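## Task

Move the white radish and the tomato out of the pan and into the bag, fully enclosed between its two layers. At the end, every other item, the white ball included, must still be in the pan. The loaded part of the bag must lie on the table, with no more than one corner resting on an arm's base, no part of the bag in the pan, and nothing of it reaching beyond the table edge by more than about a finger's width.

## Robot and tools

ROBOT. Two arms, left_arm and right_arm, each with six joints plus a two-finger gripper. Joint order everywhere (rows, result lists): waist, shoulder, elbow, wrist pitch, wrist yaw, wrist roll, then the gripper. Stated joint ranges in rad: waist -2.618 to 3.054, shoulder 0.000 to 3.142, elbow 0.000 to 3.142, wrist pitch -1.571 to 1.571, wrist yaw -1.571 to 1.571, wrist roll -2.094 to 2.094; a real end may sit up to 0.059 rad off these.

FRAMES. Scene frame: origin at table-top height, halfway between the nominal arm bases; +x points out over the table, +z up, left_arm on the +y side (not the image left). Calibrated bases: left_arm at (-0.019, +0.343, +0.033) m, quat_wxyz (+1.000, 0, 0, -0.008); right_arm at (-0.046, -0.254, +0.023) m, quat_wxyz (+1.000, 0, 0, +0.016). Each arm's end_effector_position (m) and end_effector_quat_wxyz are given in that arm's own base frame and may be off by a few cm. The gripper's fingers point along its +z and close along its y; the reported point lies between the pads, about 1 cm short of the tips. Fixed cameras and the table are in the scene frame.

execute_actions(actions, cameras). actions is a list of actions; each action is a list of up to 15 rows, one row per 1/30 s control step; if fewer rows are given, the last one is held for the remaining steps. Every row has 14 numbers in [-1, 1], both arms always: left_arm's six joints and opening, then right_arm's six joints and opening. Joint numbers are offsets, not poses: they count from the Joint targets at the start of that action (not from the previous row), so sending the same offset again moves further. Scale: 1.0 equals 2.224 rad for waist, shoulder and elbow, and 8.485 rad for the three wrist joints. The opening is absolute: +1 fully open, -1 closed; a 0 is a real command, so resend the current value to leave a gripper alone. An action asking a joint more than 0.059 rad beyond its range is refused for both arms. cameras lists names (cam_head_left, cam_head_right, cam_high, cam_low, cam_left_wrist, cam_right_wrist), ["all"] or []; an empty actions list returns images by default plus the scene number and task.

move(target, speed, blend, opening_speed, grip_force, blocking, cameras). target is one 14-number row laid out as above, or a list of up to 15 such rows forming waypoints; each row's joint numbers are offsets from the same starting Joint targets, not from the previous waypoint. All joints move together, so grippers trace curves; there is no collision avoidance. speed: rad/s for the joint with farthest to go, 0.01 to 12.57, default 0.5, one value or one per waypoint. blend: rad of corner rounding per waypoint, 0 means stop there. opening_speed: how fast the commanded opening changes, per second on the -1..+1 scale, at least 0.2; use it to close gently on soft things such as the tomato. grip_force: newtons per finger pad, 10 to 50, one value or one per arm; it persists, and lower values close slowly. blocking=false returns after about 0.5 s while the move continues. The result adds a move: line such as done, off_target, moving, held or fault, plus limits=held if steps were withheld.

wait(seconds 0 to 10) lets time run with last commands held. stop() brakes a running move. zoom_image(camera, region=[x0, y0, x1, y1]) enlarges part of a camera's newest image, pixel coordinates from the top-left, at most 504 by 504. finished_scene(scene) ends the current scene, giving its number; it is final, so call it only once the goal holds without the robot.

RESULTS. Joint positions (rad, then finger gap in m, 0.094 fully open), Joint velocities (may read within noise), Joint targets (the base for your next offsets), Joint torques (N m, with offsets and noise; first three wrap at ±28), grip_measured (same scale as the opening; reads slightly wide when empty), Tool commands. "joint sent to its limit" means a joint was clipped at its end; "joint command not followed" means the clearance check altered targets. MOTOR HOT appears from 75 °C; at 90 °C an OVER-TEMPERATURE FAULT folds that arm away for the rest of the scene.

LIMITS ON MOTION. Per step, a joint's target cannot lead its measured angle by more than 0.339 rad (first three) or 2.2 rad (wrists); targets that would shift the gripper over 200 mm are scaled back. Big offsets therefore take several actions. Friction and load can leave joints short, especially when stretched out.

AVOID. Dropping items or releasing them while moving; knocking anything off the table; fast hits or hard presses, especially on fixed or heavy objects; any contact between the two arms or one gripper closing on the other's fingers; long holding at full stretch or pushing into unreachable poses (heat). To release, command an opening well above grip_measured. To end a push, command targets back past the current positions. Occasional small disturbances may nudge loose objects.

Each tool is called after "Emit:" as name(argument=value, ...), one argument or row to a line, values as JSON.

## Session

Emit:
execute_actions(
  actions=[],
)

Scene clock: 0.00 s.
left_arm: end_effector_position=(+0.3974, +0.0047, +0.0922) grip_measured=+1.000 end_effector_quat_wxyz=(+0.578, -0.041, +0.815, -0.009) | right_arm: end_effector_position=(+0.3882, -0.0036, +0.0938) grip_measured=+1.000 end_effector_quat_wxyz=(+0.584, +0.004, +0.812, -0.010)
Joint positions: left_arm=[-0.004 1.548 0.371 0.839 -0.036 -0.079 0.094] | right_arm=[0 1.515 0.33 0.862 0.022 -0.005 0.094]
Joint velocities: within noise
Joint torques (N m): no reading
Heat: left arm: 25 °C; right arm: 28 °C.
Joint targets: left_arm=[-0.004 1.545 0.375 0.833 -0.036 -0.079] | right_arm=[0.000 1.507 0.340 0.875 0.022 -0.005]
Tool commands: left_gripper/opening=+1.0 right_gripper/opening=+1.0

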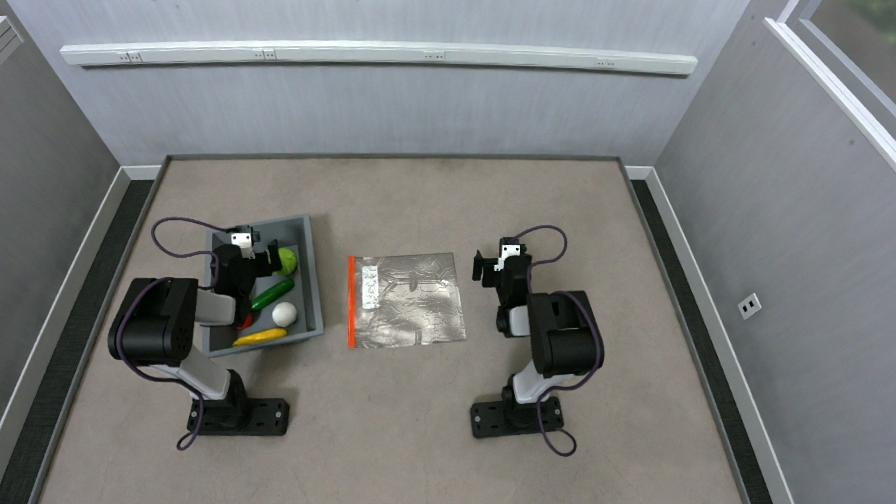

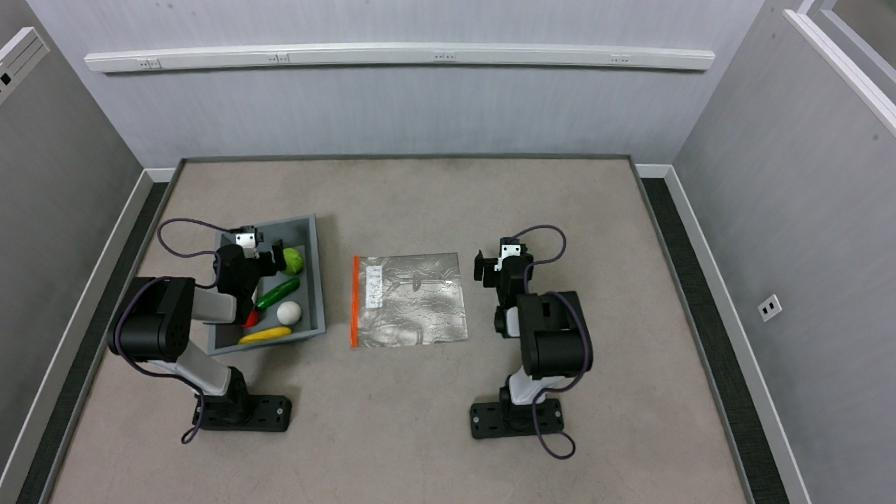

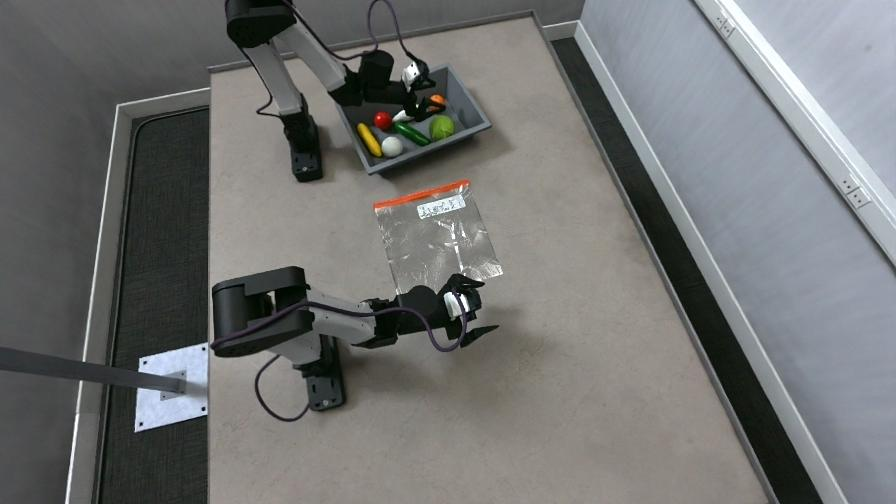

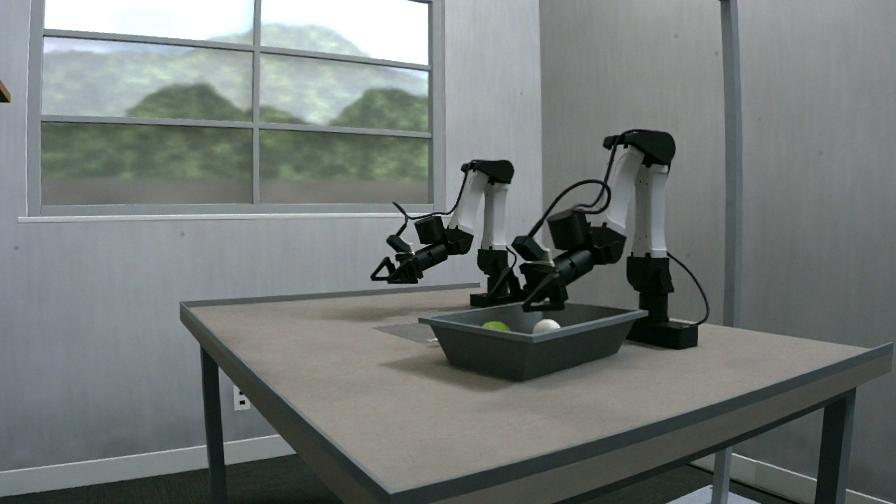

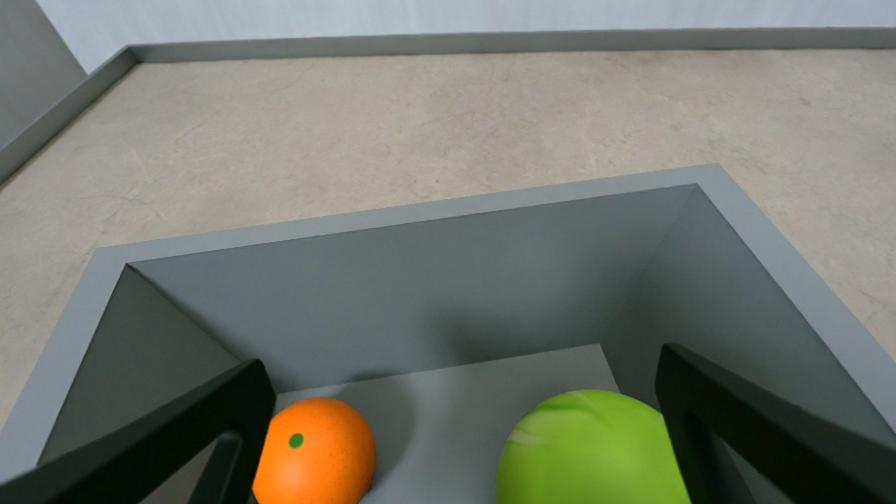

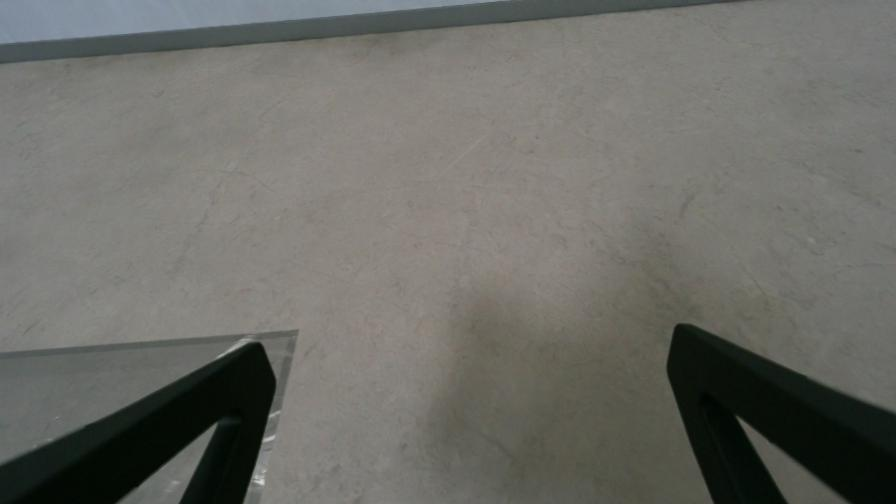

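Emit:
zoom_image(
  camera="cam_head_left",
  region=[190, 200, 490, 370],
)

Emit:
zoom_image(
  camera="cam_high",
  region=[320, 40, 520, 300],
)

Scaled by 1.680 from the camera's 896x504 image, which has a finer 1280x720 frame.

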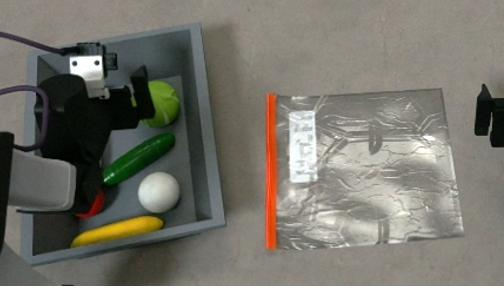

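Scaled by 1.938 from the camera's 896x504 image, which has a finer 1280x720 frame.

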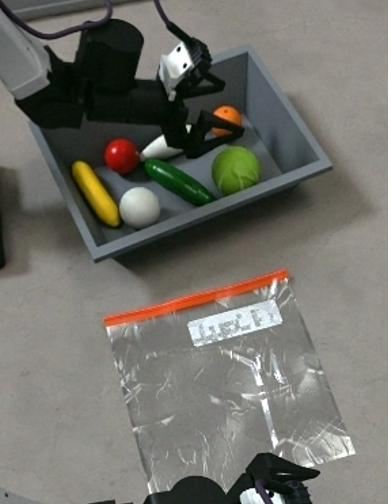

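Emit:
move(
  target=[0,-0.1713,0.5405,-0.2647,0.00424,0.0093,1,0.2923,-0.1542,0.5562,-0.2697,-0.0026,0.0006,1],
  speed=1.5,
  cameras=["all"],
)

Scene clock: 5.27 s.
left_arm: end_effector_position=(+0.2518, +0.0019, +0.2984) grip_measured=+1.000 end_effector_quat_wxyz=(+0.283, -0.007, +0.959, +0.006) | right_arm: end_effector_position=(+0.2000, +0.1486, +0.2927) grip_measured=+1.000 end_effector_quat_wxyz=(+0.257, -0.306, +0.913, +0.081)
Joint positions: left_arm=[-0.004 1.161 1.563 -1.398 -0.017 -0.013 0.094] | right_arm=[0.644 1.167 1.556 -1.413 0.008 -0.005 0.094]
Joint torques (N m): left_arm=[0.18 -2.03 8.13 1.48 0.14 0.07] | right_arm=[0.68 -2.59 7.84 1.22 -0.09 0.1]
Heat: left arm: 27 °C; right arm: 28 °C.
Joint targets: left_arm=[-0.004 1.164 1.578 -1.413 0.000 0.000] | right_arm=[0.651 1.163 1.578 -1.413 0.000 0.000]
move: done

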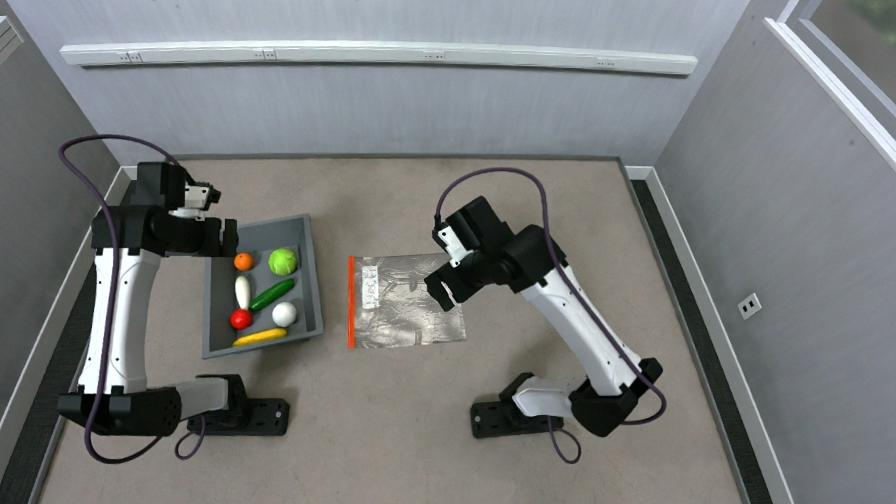

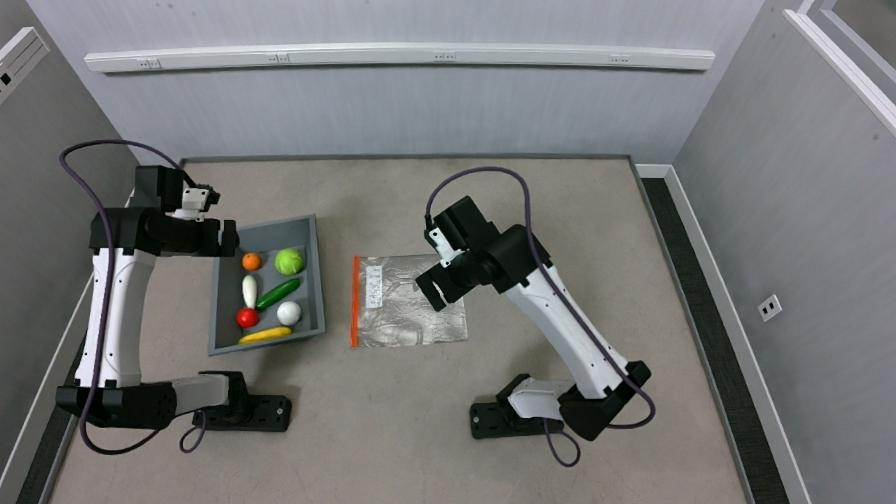

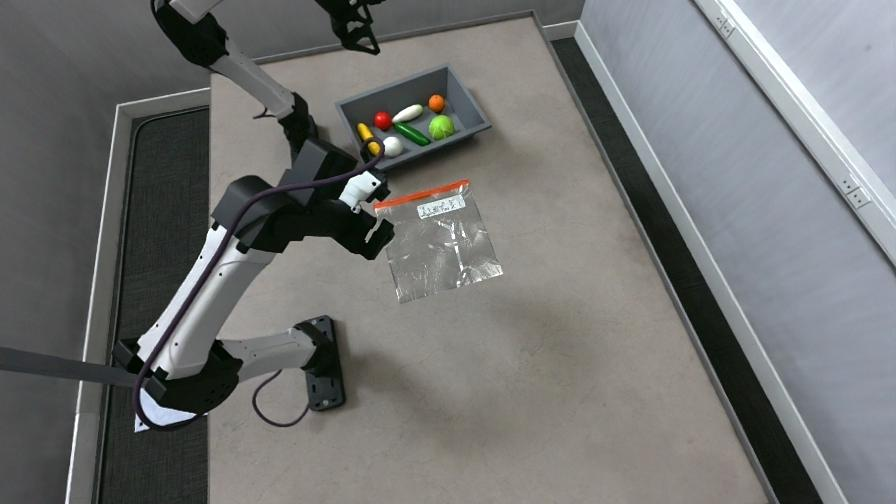

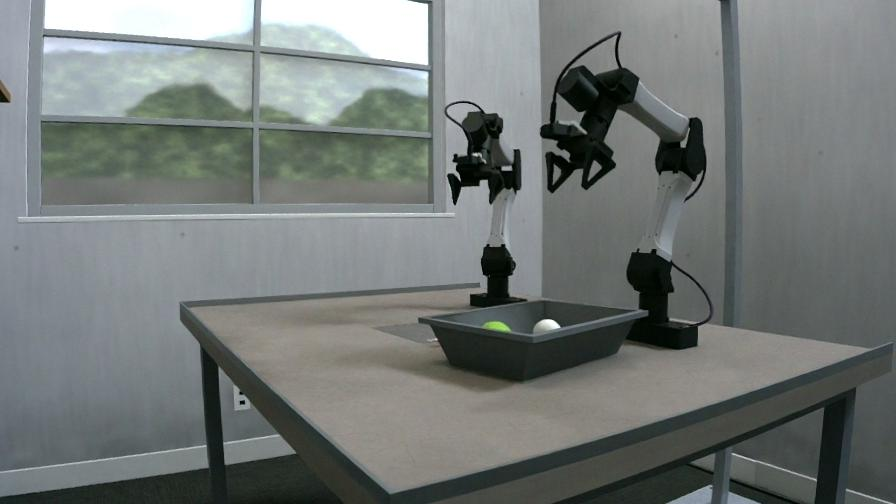

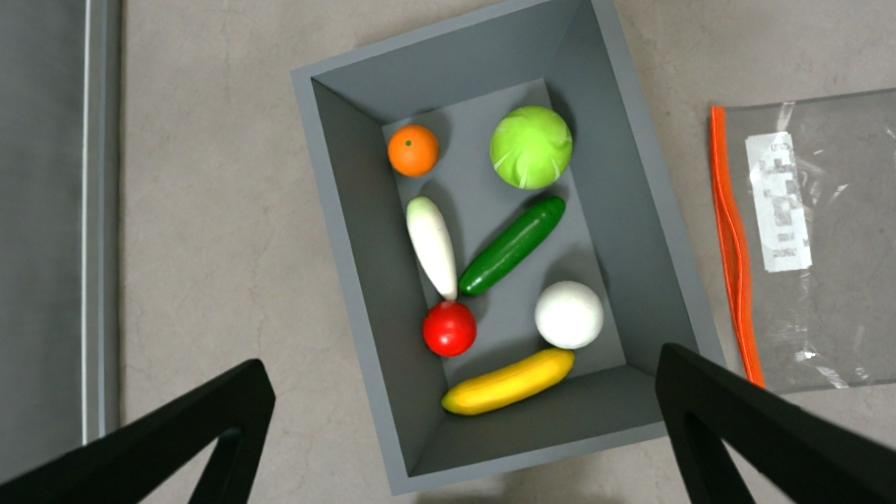

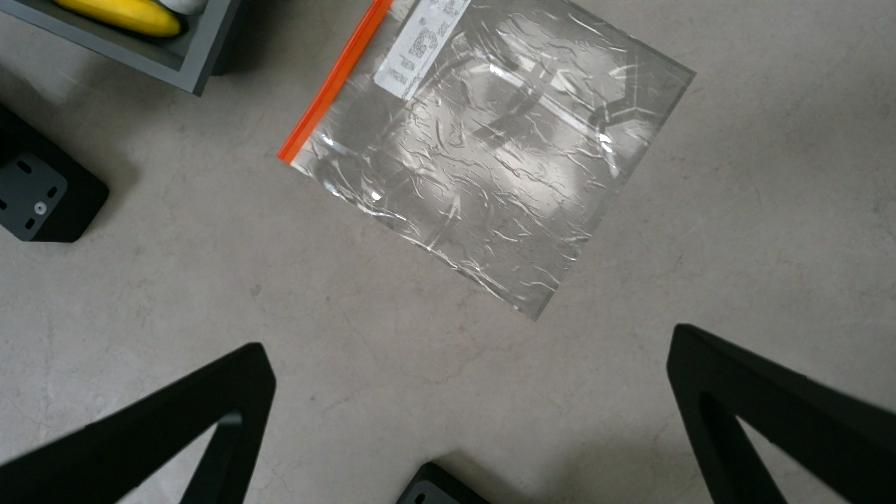

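Emit:
zoom_image(
  camera="cam_left_wrist",
  region=[640, 80, 896, 420],
)

Emit:
zoom_image(
  camera="cam_right_wrist",
  region=[260, 0, 720, 330],
)

Scaled by 1.482 from the camera's 896x504 image, which has a finer 1280x720 frame.

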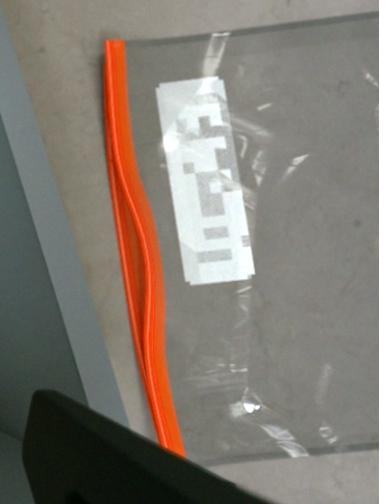

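Scaled by 1.096 from the camera's 896x504 image, which has a finer 1280x720 frame.

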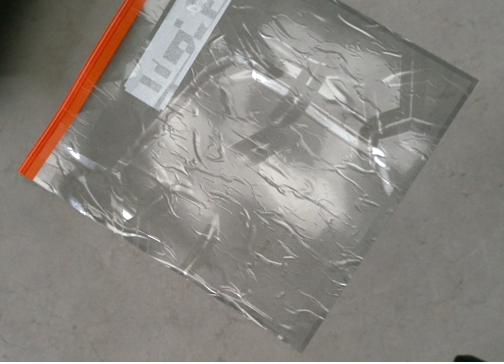

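Emit:
move(
  target=[-0.214,0.2878,0.0364,0.0186,0,-0.0907,1,0,0,0,0,0,0,1],
  speed=1.2,
  cameras=["cam_left_wrist","cam_head_left","cam_low"],
)

Scene clock: 9.73 s.
left_arm: end_effector_position=(+0.3264, -0.1682, +0.1444) grip_measured=+1.000 end_effector_quat_wxyz=(+0.061, -0.137, +0.988, -0.037) | right_arm: end_effector_position=(+0.1999, +0.1485, +0.2926) grip_measured=+1.000 end_effector_quat_wxyz=(+0.257, -0.306, +0.913, +0.081)
Joint positions: left_arm=[-0.481 1.801 1.638 -1.264 -0.01 -0.757 0.094] | right_arm=[0.644 1.167 1.556 -1.414 0.008 -0.005 0.094]
Joint torques (N m): left_arm=[0.32 -8.23 9.25 0.82 0.05 -0.12] | right_arm=[0.69 -2.61 7.82 1.23 -0.1 0.1]
Heat: left arm: 27 °C; right arm: 28 °C.
Joint targets: left_arm=[-0.480 1.804 1.658 -1.256 -0.001 -0.770] | right_arm=[0.651 1.163 1.578 -1.413 0.000 0.000]
move: done
Images, in order (width x height): cam_head_left 896x504, cam_low 896x504, cam_left_wrist 896x504.

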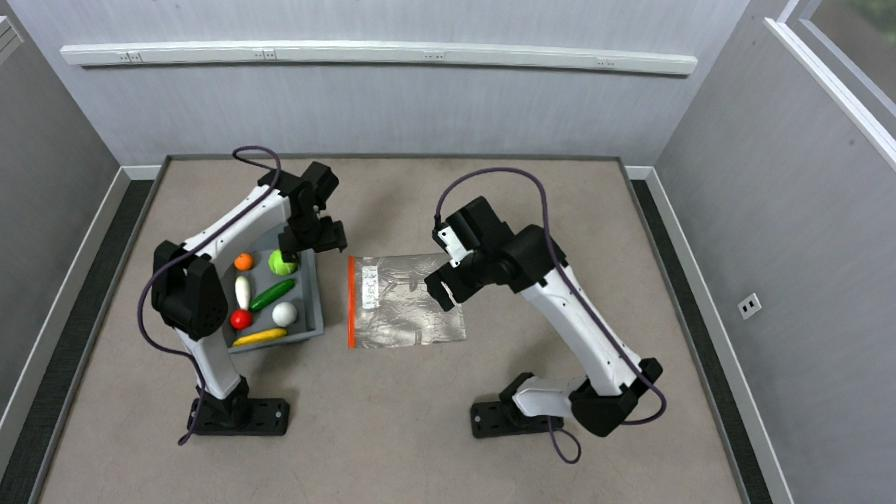

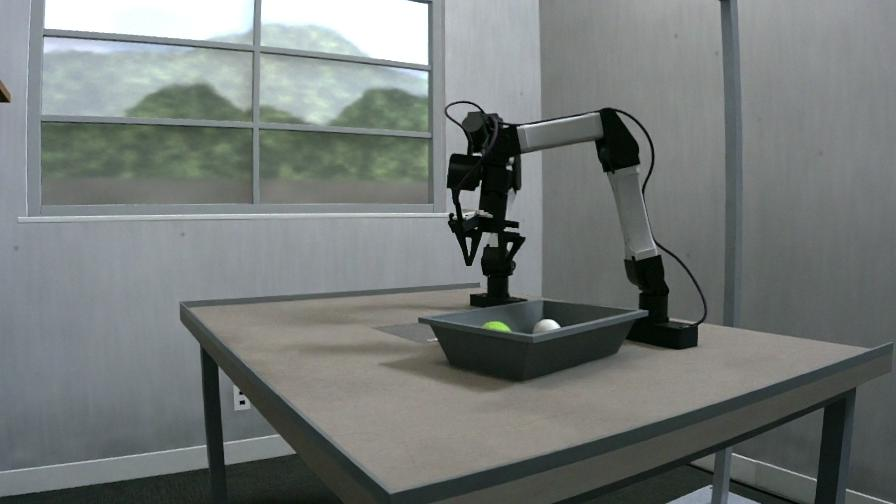

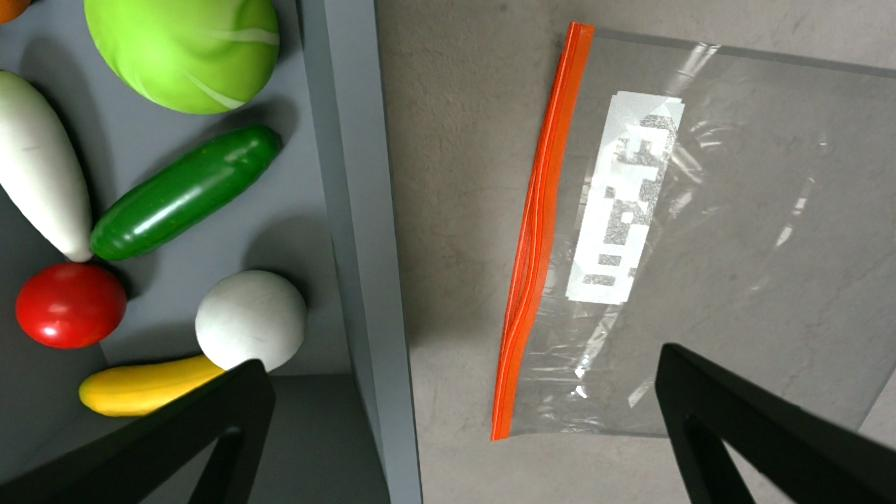

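Emit:
move(
  target=[0.0342,-0.0126,-0.0531,0.0014,0,0.0113,0.4,0,0,0,0,0,0,1],
  speed=0.8,
  cameras=["cam_left_wrist","cam_low","cam_high"],
)

Scene clock: 14.03 s.
left_arm: end_effector_position=(+0.3218, -0.1362, +0.1206) grip_measured=+0.402 end_effector_quat_wxyz=(+0.032, -0.140, +0.989, -0.013) | right_arm: end_effector_position=(+0.1999, +0.1485, +0.2926) grip_measured=+1.000 end_effector_quat_wxyz=(+0.257, -0.306, +0.913, +0.081)
Joint positions: left_arm=[-0.405 1.801 1.551 -1.252 -0.01 -0.687 0.066] | right_arm=[0.644 1.167 1.556 -1.414 0.008 -0.005 0.094]
Joint torques (N m): left_arm=[0.32 -10.26 6.12 0.65 0.05 0.04] | right_arm=[0.69 -2.61 7.83 1.22 -0.11 0.1]
Heat: left arm: 27 °C; right arm: 28 °C.
Joint targets: left_arm=[-0.404 1.776 1.540 -1.244 0.000 -0.674] | right_arm=[0.651 1.163 1.578 -1.413 0.000 0.000]
move: done
Images, in order (width x height): cam_high 896x504, cam_low 896x504, cam_left_wrist 896x504.

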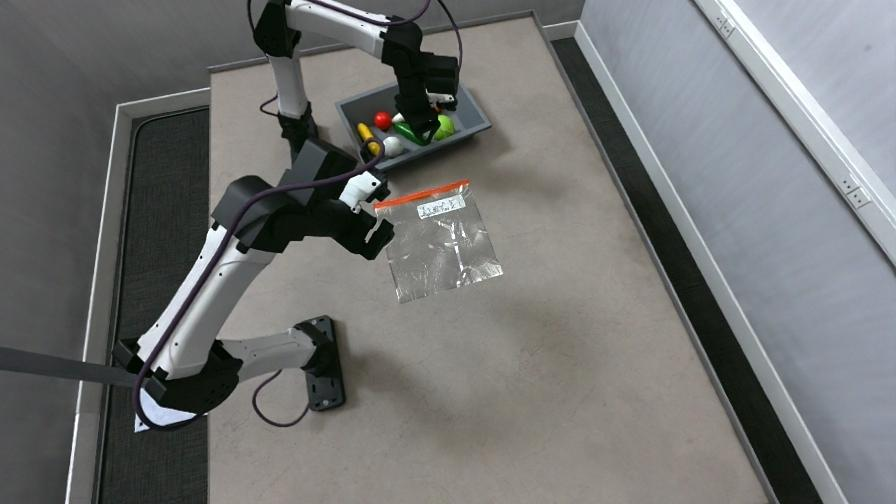

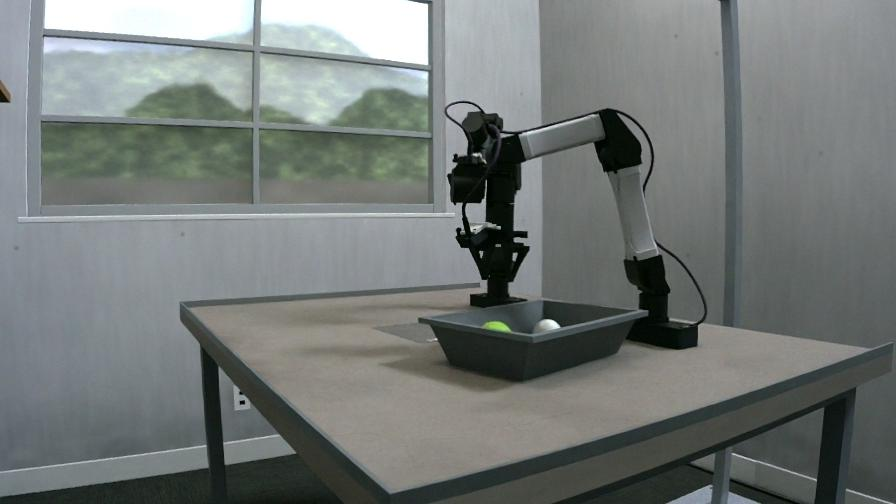

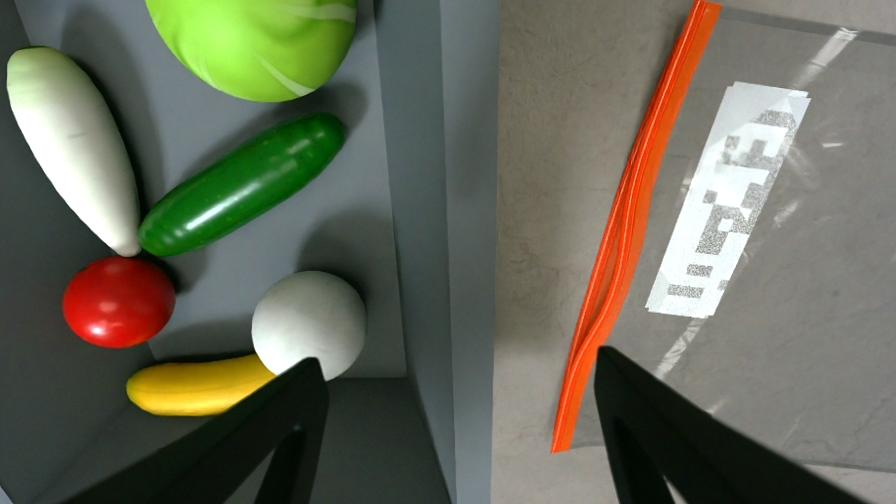

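Emit:
move(
  target=[0,0.0288,-0.1187,0.0381,0,0,0.4,0,0,0,0,0,0,1],
  speed=0.5,
  cameras=["cam_left_wrist","cam_low"],
)

Scene clock: 15.83 s.
left_arm: end_effector_position=(+0.3241, -0.1372, +0.0467) grip_measured=+0.402 end_effector_quat_wxyz=(+0.044, -0.140, +0.989, -0.021) | right_arm: end_effector_position=(+0.1999, +0.1485, +0.2926) grip_measured=+1.000 end_effector_quat_wxyz=(+0.257, -0.306, +0.913, +0.081)
Joint positions: left_arm=[-0.405 1.828 1.284 -0.93 -0.01 -0.686 0.066] | right_arm=[0.644 1.167 1.556 -1.414 0.008 -0.005 0.094]
Joint torques (N m): left_arm=[0.31 -7.38 6.08 0.73 0.05 0.08] | right_arm=[0.68 -2.61 7.82 1.22 -0.1 0.1]
Heat: left arm: 27 °C; right arm: 28 °C.
Joint targets: left_arm=[-0.404 1.840 1.276 -0.920 0.000 -0.674] | right_arm=[0.651 1.163 1.578 -1.413 0.000 0.000]
move: done
Images, in order (width x height): cam_low 896x504, cam_left_wrist 896x504.

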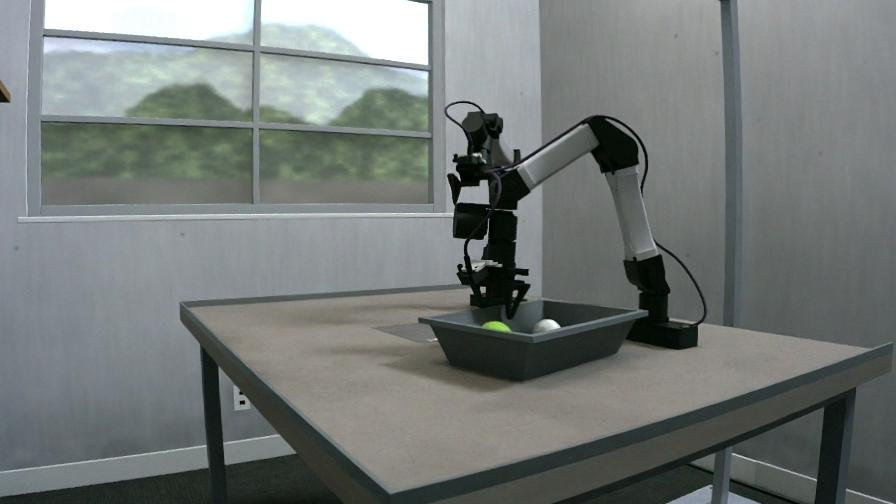

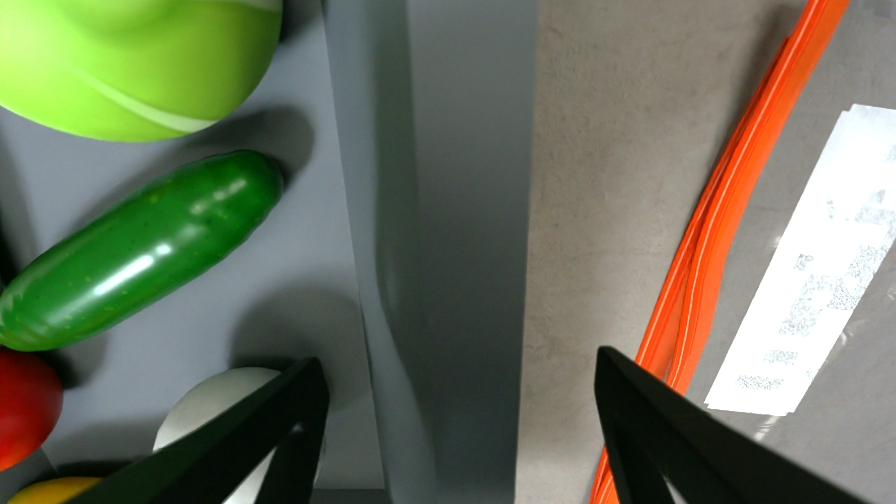

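Emit:
move(
  target=[0,0,0,0,0,0,-0.95,0,0,0,0,0,0,1],
  grip_force=[20,50],
  cameras=["cam_left_wrist"],
)

Scene clock: 20.10 s.
left_arm: end_effector_position=(+0.3245, -0.1371, +0.0468) grip_measured=-0.470 end_effector_quat_wxyz=(+0.045, -0.134, +0.990, -0.021) | right_arm: end_effector_position=(+0.1999, +0.1485, +0.2926) grip_measured=+1.000 end_effector_quat_wxyz=(+0.257, -0.306, +0.913, +0.081)
Joint positions: left_arm=[-0.405 1.828 1.284 -0.929 -0.011 -0.675 0.025] | right_arm=[0.644 1.167 1.556 -1.414 0.008 -0.005 0.094]
Joint torques (N m): left_arm=[0.29 -7.42 6.09 0.72 0.08 -0.05] | right_arm=[0.66 -2.61 7.84 1.22 -0.1 0.1]
Heat: left arm: 28 °C; right arm: 28 °C.
Joint targets: left_arm=[-0.404 1.840 1.276 -0.920 -0.001 -0.674] | right_arm=[0.651 1.163 1.578 -1.413 0.000 0.000]
grip_force (N): 20, 50
move: done
Images, in order (width x height): cam_left_wrist 896x504.

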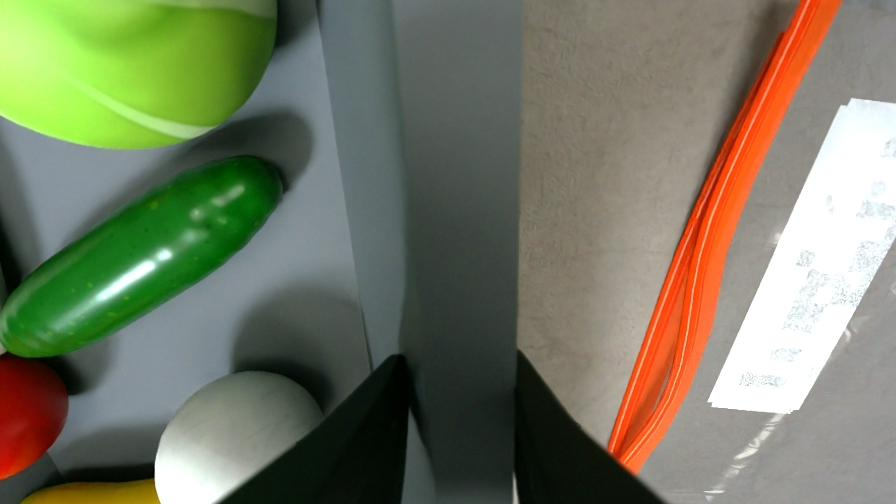

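Emit:
move(
  target=[0.1727,-0.013,-0.0166,0.001,0,0.0453,-0.95,0,0,0,0,0,0,1],
  speed=0.15,
  cameras=["cam_left_wrist","cam_head_left"],
)

Scene clock: 23.57 s.
left_arm: end_effector_position=(+0.3468, -0.0145, +0.0462) grip_measured=-0.479 end_effector_quat_wxyz=(+0.046, -0.137, +0.990, -0.012) | right_arm: end_effector_position=(+0.1999, +0.1485, +0.2926) grip_measured=+1.000 end_effector_quat_wxyz=(+0.257, -0.306, +0.913, +0.081)
Joint positions: left_arm=[-0.038 1.814 1.265 -0.928 0.008 -0.312 0.024] | right_arm=[0.644 1.167 1.556 -1.414 0.008 -0.005 0.094]
Joint torques (N m): left_arm=[1.61 -8.43 4.4 0.81 -0.08 0.16] | right_arm=[0.68 -2.62 7.83 1.22 -0.1 0.1]
Heat: left arm: 28 °C; right arm: 28 °C.
Joint targets: left_arm=[-0.020 1.811 1.239 -0.912 -0.001 -0.290] | right_arm=[0.651 1.163 1.578 -1.413 0.000 0.000]
grip_force (N): 20, 50
move: done
Images, in order (width x height): cam_head_left 896x504, cam_left_wrist 896x504.

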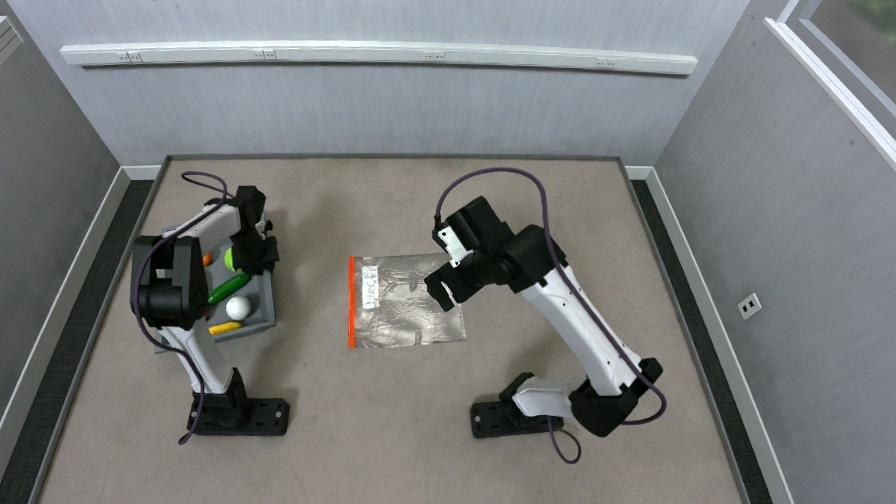

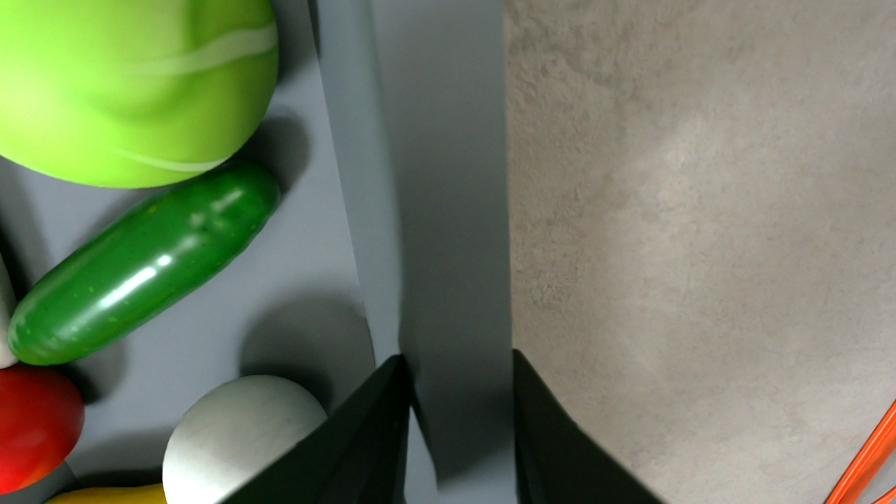

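Emit:
move(
  target=[
    [0,0,0,0,0,0,0.4,0,0,0,0,0,0,0.5],
    [0,-0.0288,0.1187,-0.0381,0,0,0.4,0.0778,0.5297,0.2977,0.0016,0,0.0785,0.5],
  ],
  speed=0.7,
  cameras=["cam_left_wrist","cam_right_wrist","cam_head_left","cam_high"],
)

Scene clock: 27.67 s.
left_arm: end_effector_position=(+0.3393, -0.0097, +0.1127) grip_measured=+0.398 end_effector_quat_wxyz=(+0.029, -0.138, +0.990, -0.009) | right_arm: end_effector_position=(+0.3173, +0.3390, +0.0851) grip_measured=+0.501 end_effector_quat_wxyz=(+0.018, -0.081, +0.996, +0.012)
Joint positions: left_arm=[-0.024 1.771 1.484 -1.223 0.008 -0.302 0.066] | right_arm=[0.821 2.337 2.214 -1.404 0.007 0.658 0.071]
Joint torques (N m): left_arm=[0.59 -9.92 8.99 0.42 -0.09 0.08] | right_arm=[0.36 -11.64 8.54 0.38 -0.05 0.14]
Heat: left arm: 28 °C; right arm: 29 °C.
Joint targets: left_arm=[-0.020 1.747 1.503 -1.235 -0.001 -0.290] | right_arm=[0.824 2.342 2.240 -1.400 0.000 0.666]
grip_force (N): 20, 50
move: done
Images, in order (width x height): cam_head_left 896x504, cam_high 896x504, cam_left_wrist 896x504, cam_right_wrist 896x504.

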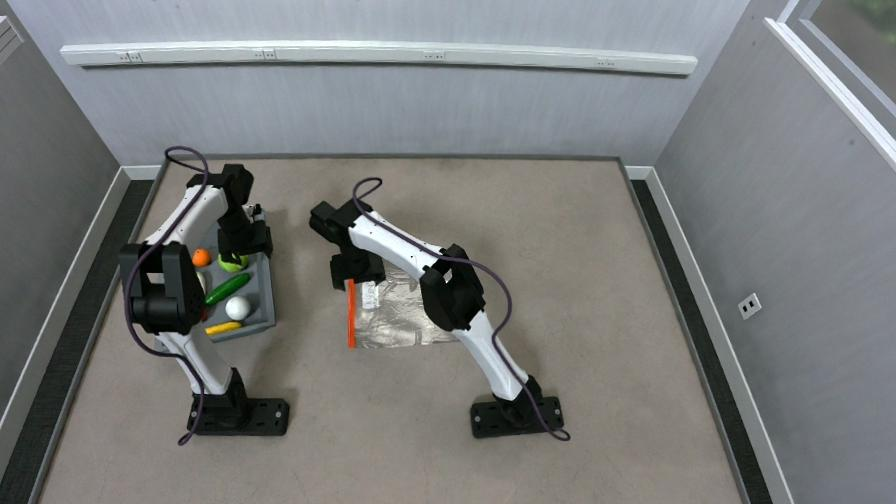

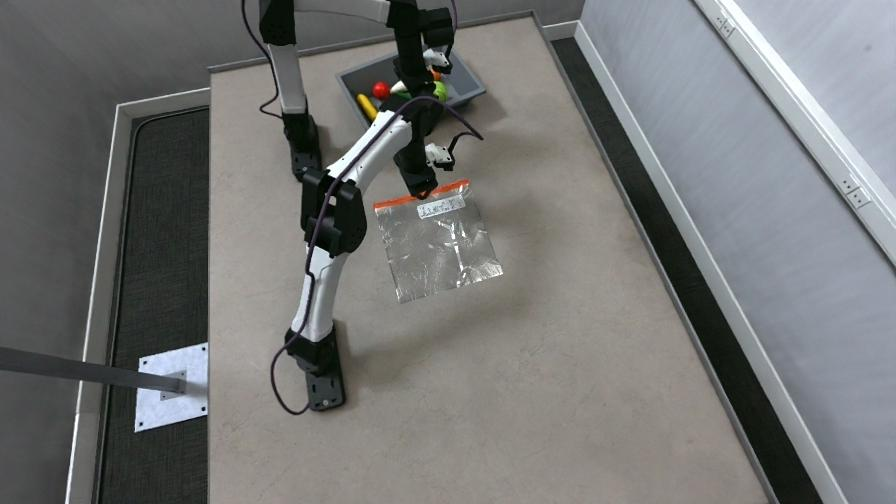

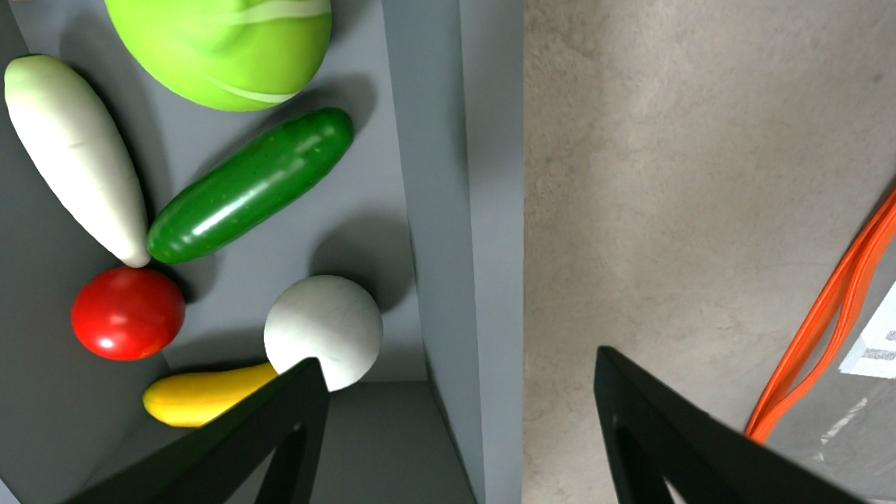

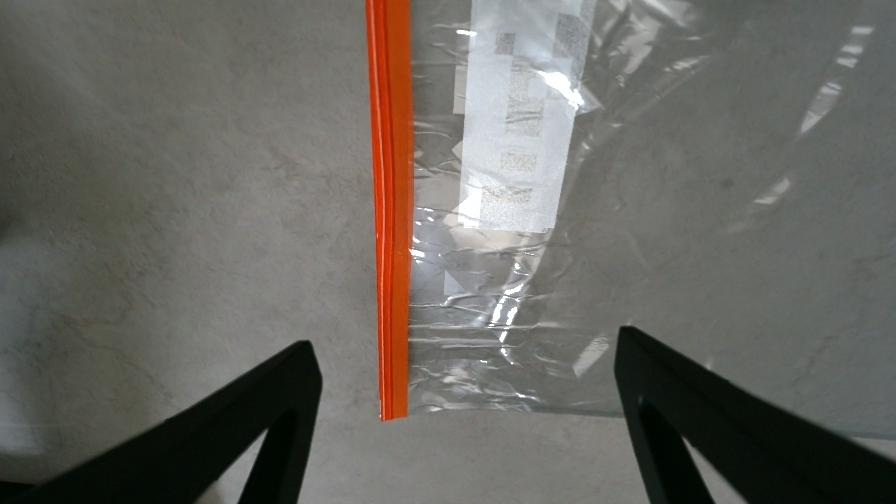

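Emit:
zoom_image(
  camera="cam_right_wrist",
  region=[300, 60, 520, 440],
)

Emit:
zoom_image(
  camera="cam_left_wrist",
  region=[700, 150, 896, 504],
)

Scaled by 1.326 from the camera's 896x504 image, which has a finer 1280x720 frame.

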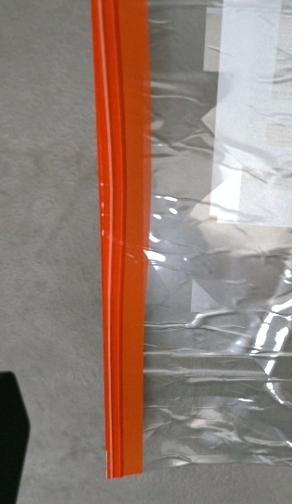

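Scaled by 1.424 from the camera's 896x504 image, which has a finer 1280x720 frame.

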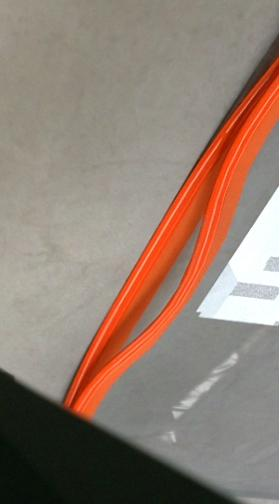

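Emit:
move(
  target=[0,0,0,0,0,0,0.4,0.0174,0.0643,0.018,0.0041,0,0.004,0.15],
  speed=0.3,
  cameras=["cam_left_wrist","cam_right_wrist"],
)

Scene clock: 29.93 s.
left_arm: end_effector_position=(+0.3393, -0.0097, +0.1127) grip_measured=+0.398 end_effector_quat_wxyz=(+0.029, -0.138, +0.990, -0.009) | right_arm: end_effector_position=(+0.3097, +0.3580, +0.0341) grip_measured=+0.151 end_effector_quat_wxyz=(-0.007, -0.084, +0.996, -0.011)
Joint positions: left_arm=[-0.024 1.771 1.484 -1.223 0.008 -0.302 0.066] | right_arm=[0.86 2.474 2.253 -1.375 0.006 0.692 0.054]
Joint torques (N m): left_arm=[0.54 -9.94 9.02 0.42 -0.09 0.08] | right_arm=[0.35 -11.81 8.5 0.32 -0.05 0.11]
Heat: left arm: 28 °C; right arm: 30 °C.
Joint targets: left_arm=[-0.020 1.747 1.503 -1.235 -0.001 -0.290] | right_arm=[0.863 2.485 2.280 -1.365 0.000 0.700]
grip_force (N): 20, 50
move: done
Images, in order (width x height): cam_left_wrist 896x504, cam_right_wrist 896x504.

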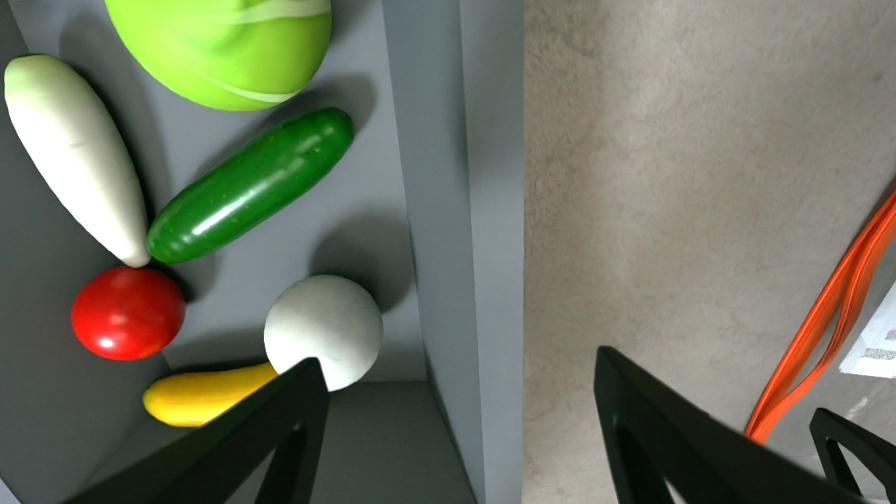

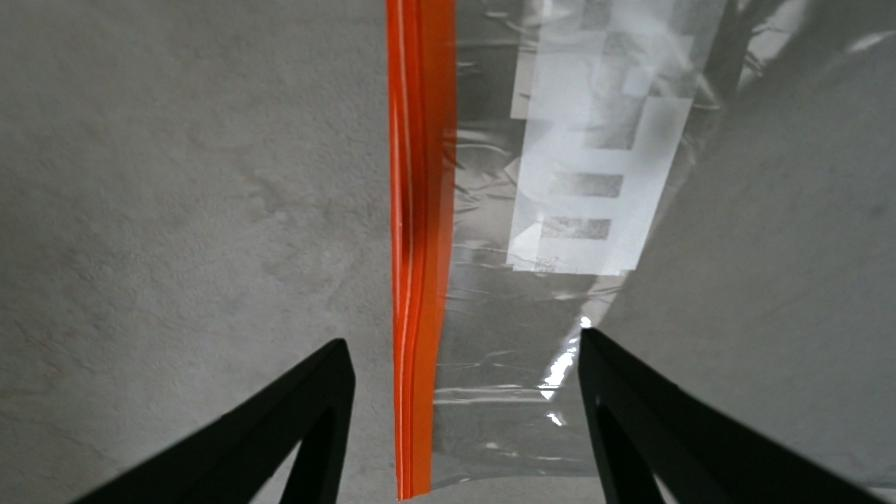

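Emit:
move(
  target=[0,0,0,0,0,0,0.4,0.0085,0.0073,-0.0471,0.0173,0,0.0022,0.15],
  speed=0.15,
  cameras=["cam_right_wrist","cam_left_wrist"],
)

Scene clock: 32.20 s.
left_arm: end_effector_position=(+0.3393, -0.0097, +0.1127) grip_measured=+0.398 end_effector_quat_wxyz=(+0.029, -0.138, +0.990, -0.009) | right_arm: end_effector_position=(+0.3144, +0.3752, +0.0103) grip_measured=+0.151 end_effector_quat_wxyz=(+0.015, -0.082, +0.996, +0.010)
Joint positions: left_arm=[-0.024 1.771 1.484 -1.223 0.008 -0.302 0.066] | right_arm=[0.876 2.484 2.178 -1.229 0.006 0.711 0.054]
Joint torques (N m): left_arm=[0.54 -9.92 8.99 0.41 -0.08 0.07] | right_arm=[0.61 -11.48 5.76 0.44 -0.05 0.14]
Heat: left arm: 28 °C; right arm: 31 °C.
Joint targets: left_arm=[-0.020 1.747 1.503 -1.235 -0.001 -0.290] | right_arm=[0.881 2.501 2.175 -1.218 0.000 0.719]
grip_force (N): 20, 50
move: done
Images, in order (width x height): cam_left_wrist 896x504, cam_right_wrist 896x504.

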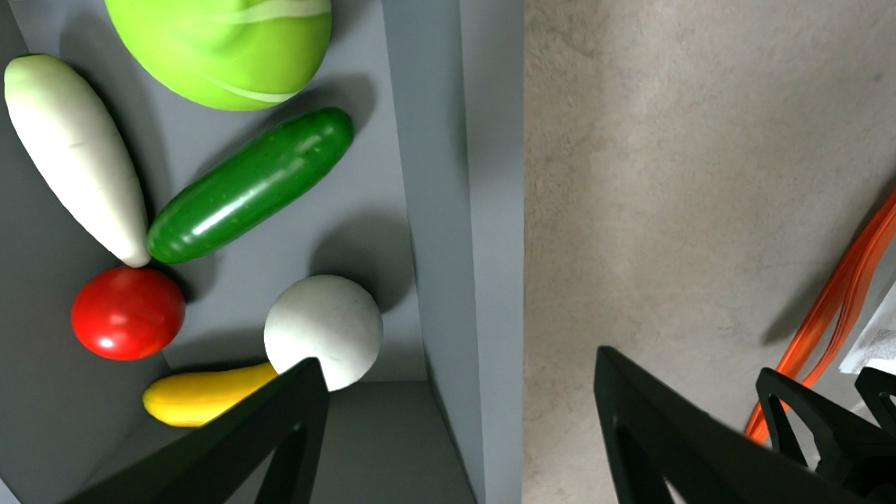

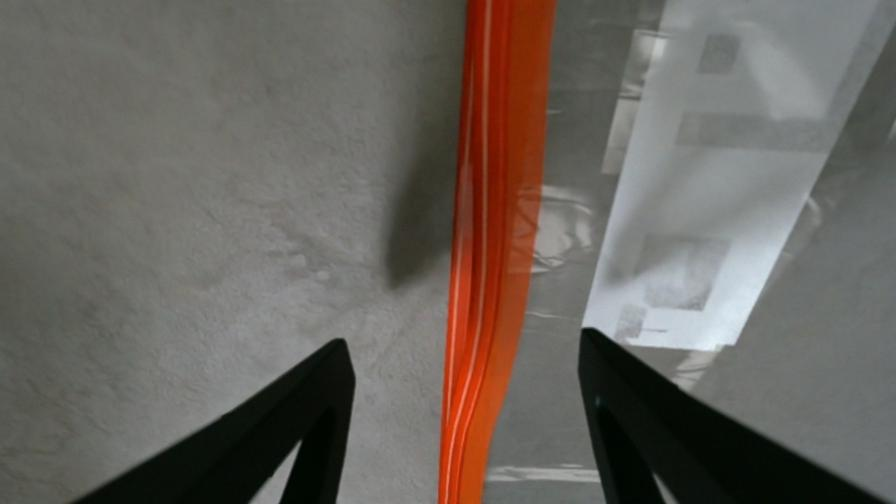

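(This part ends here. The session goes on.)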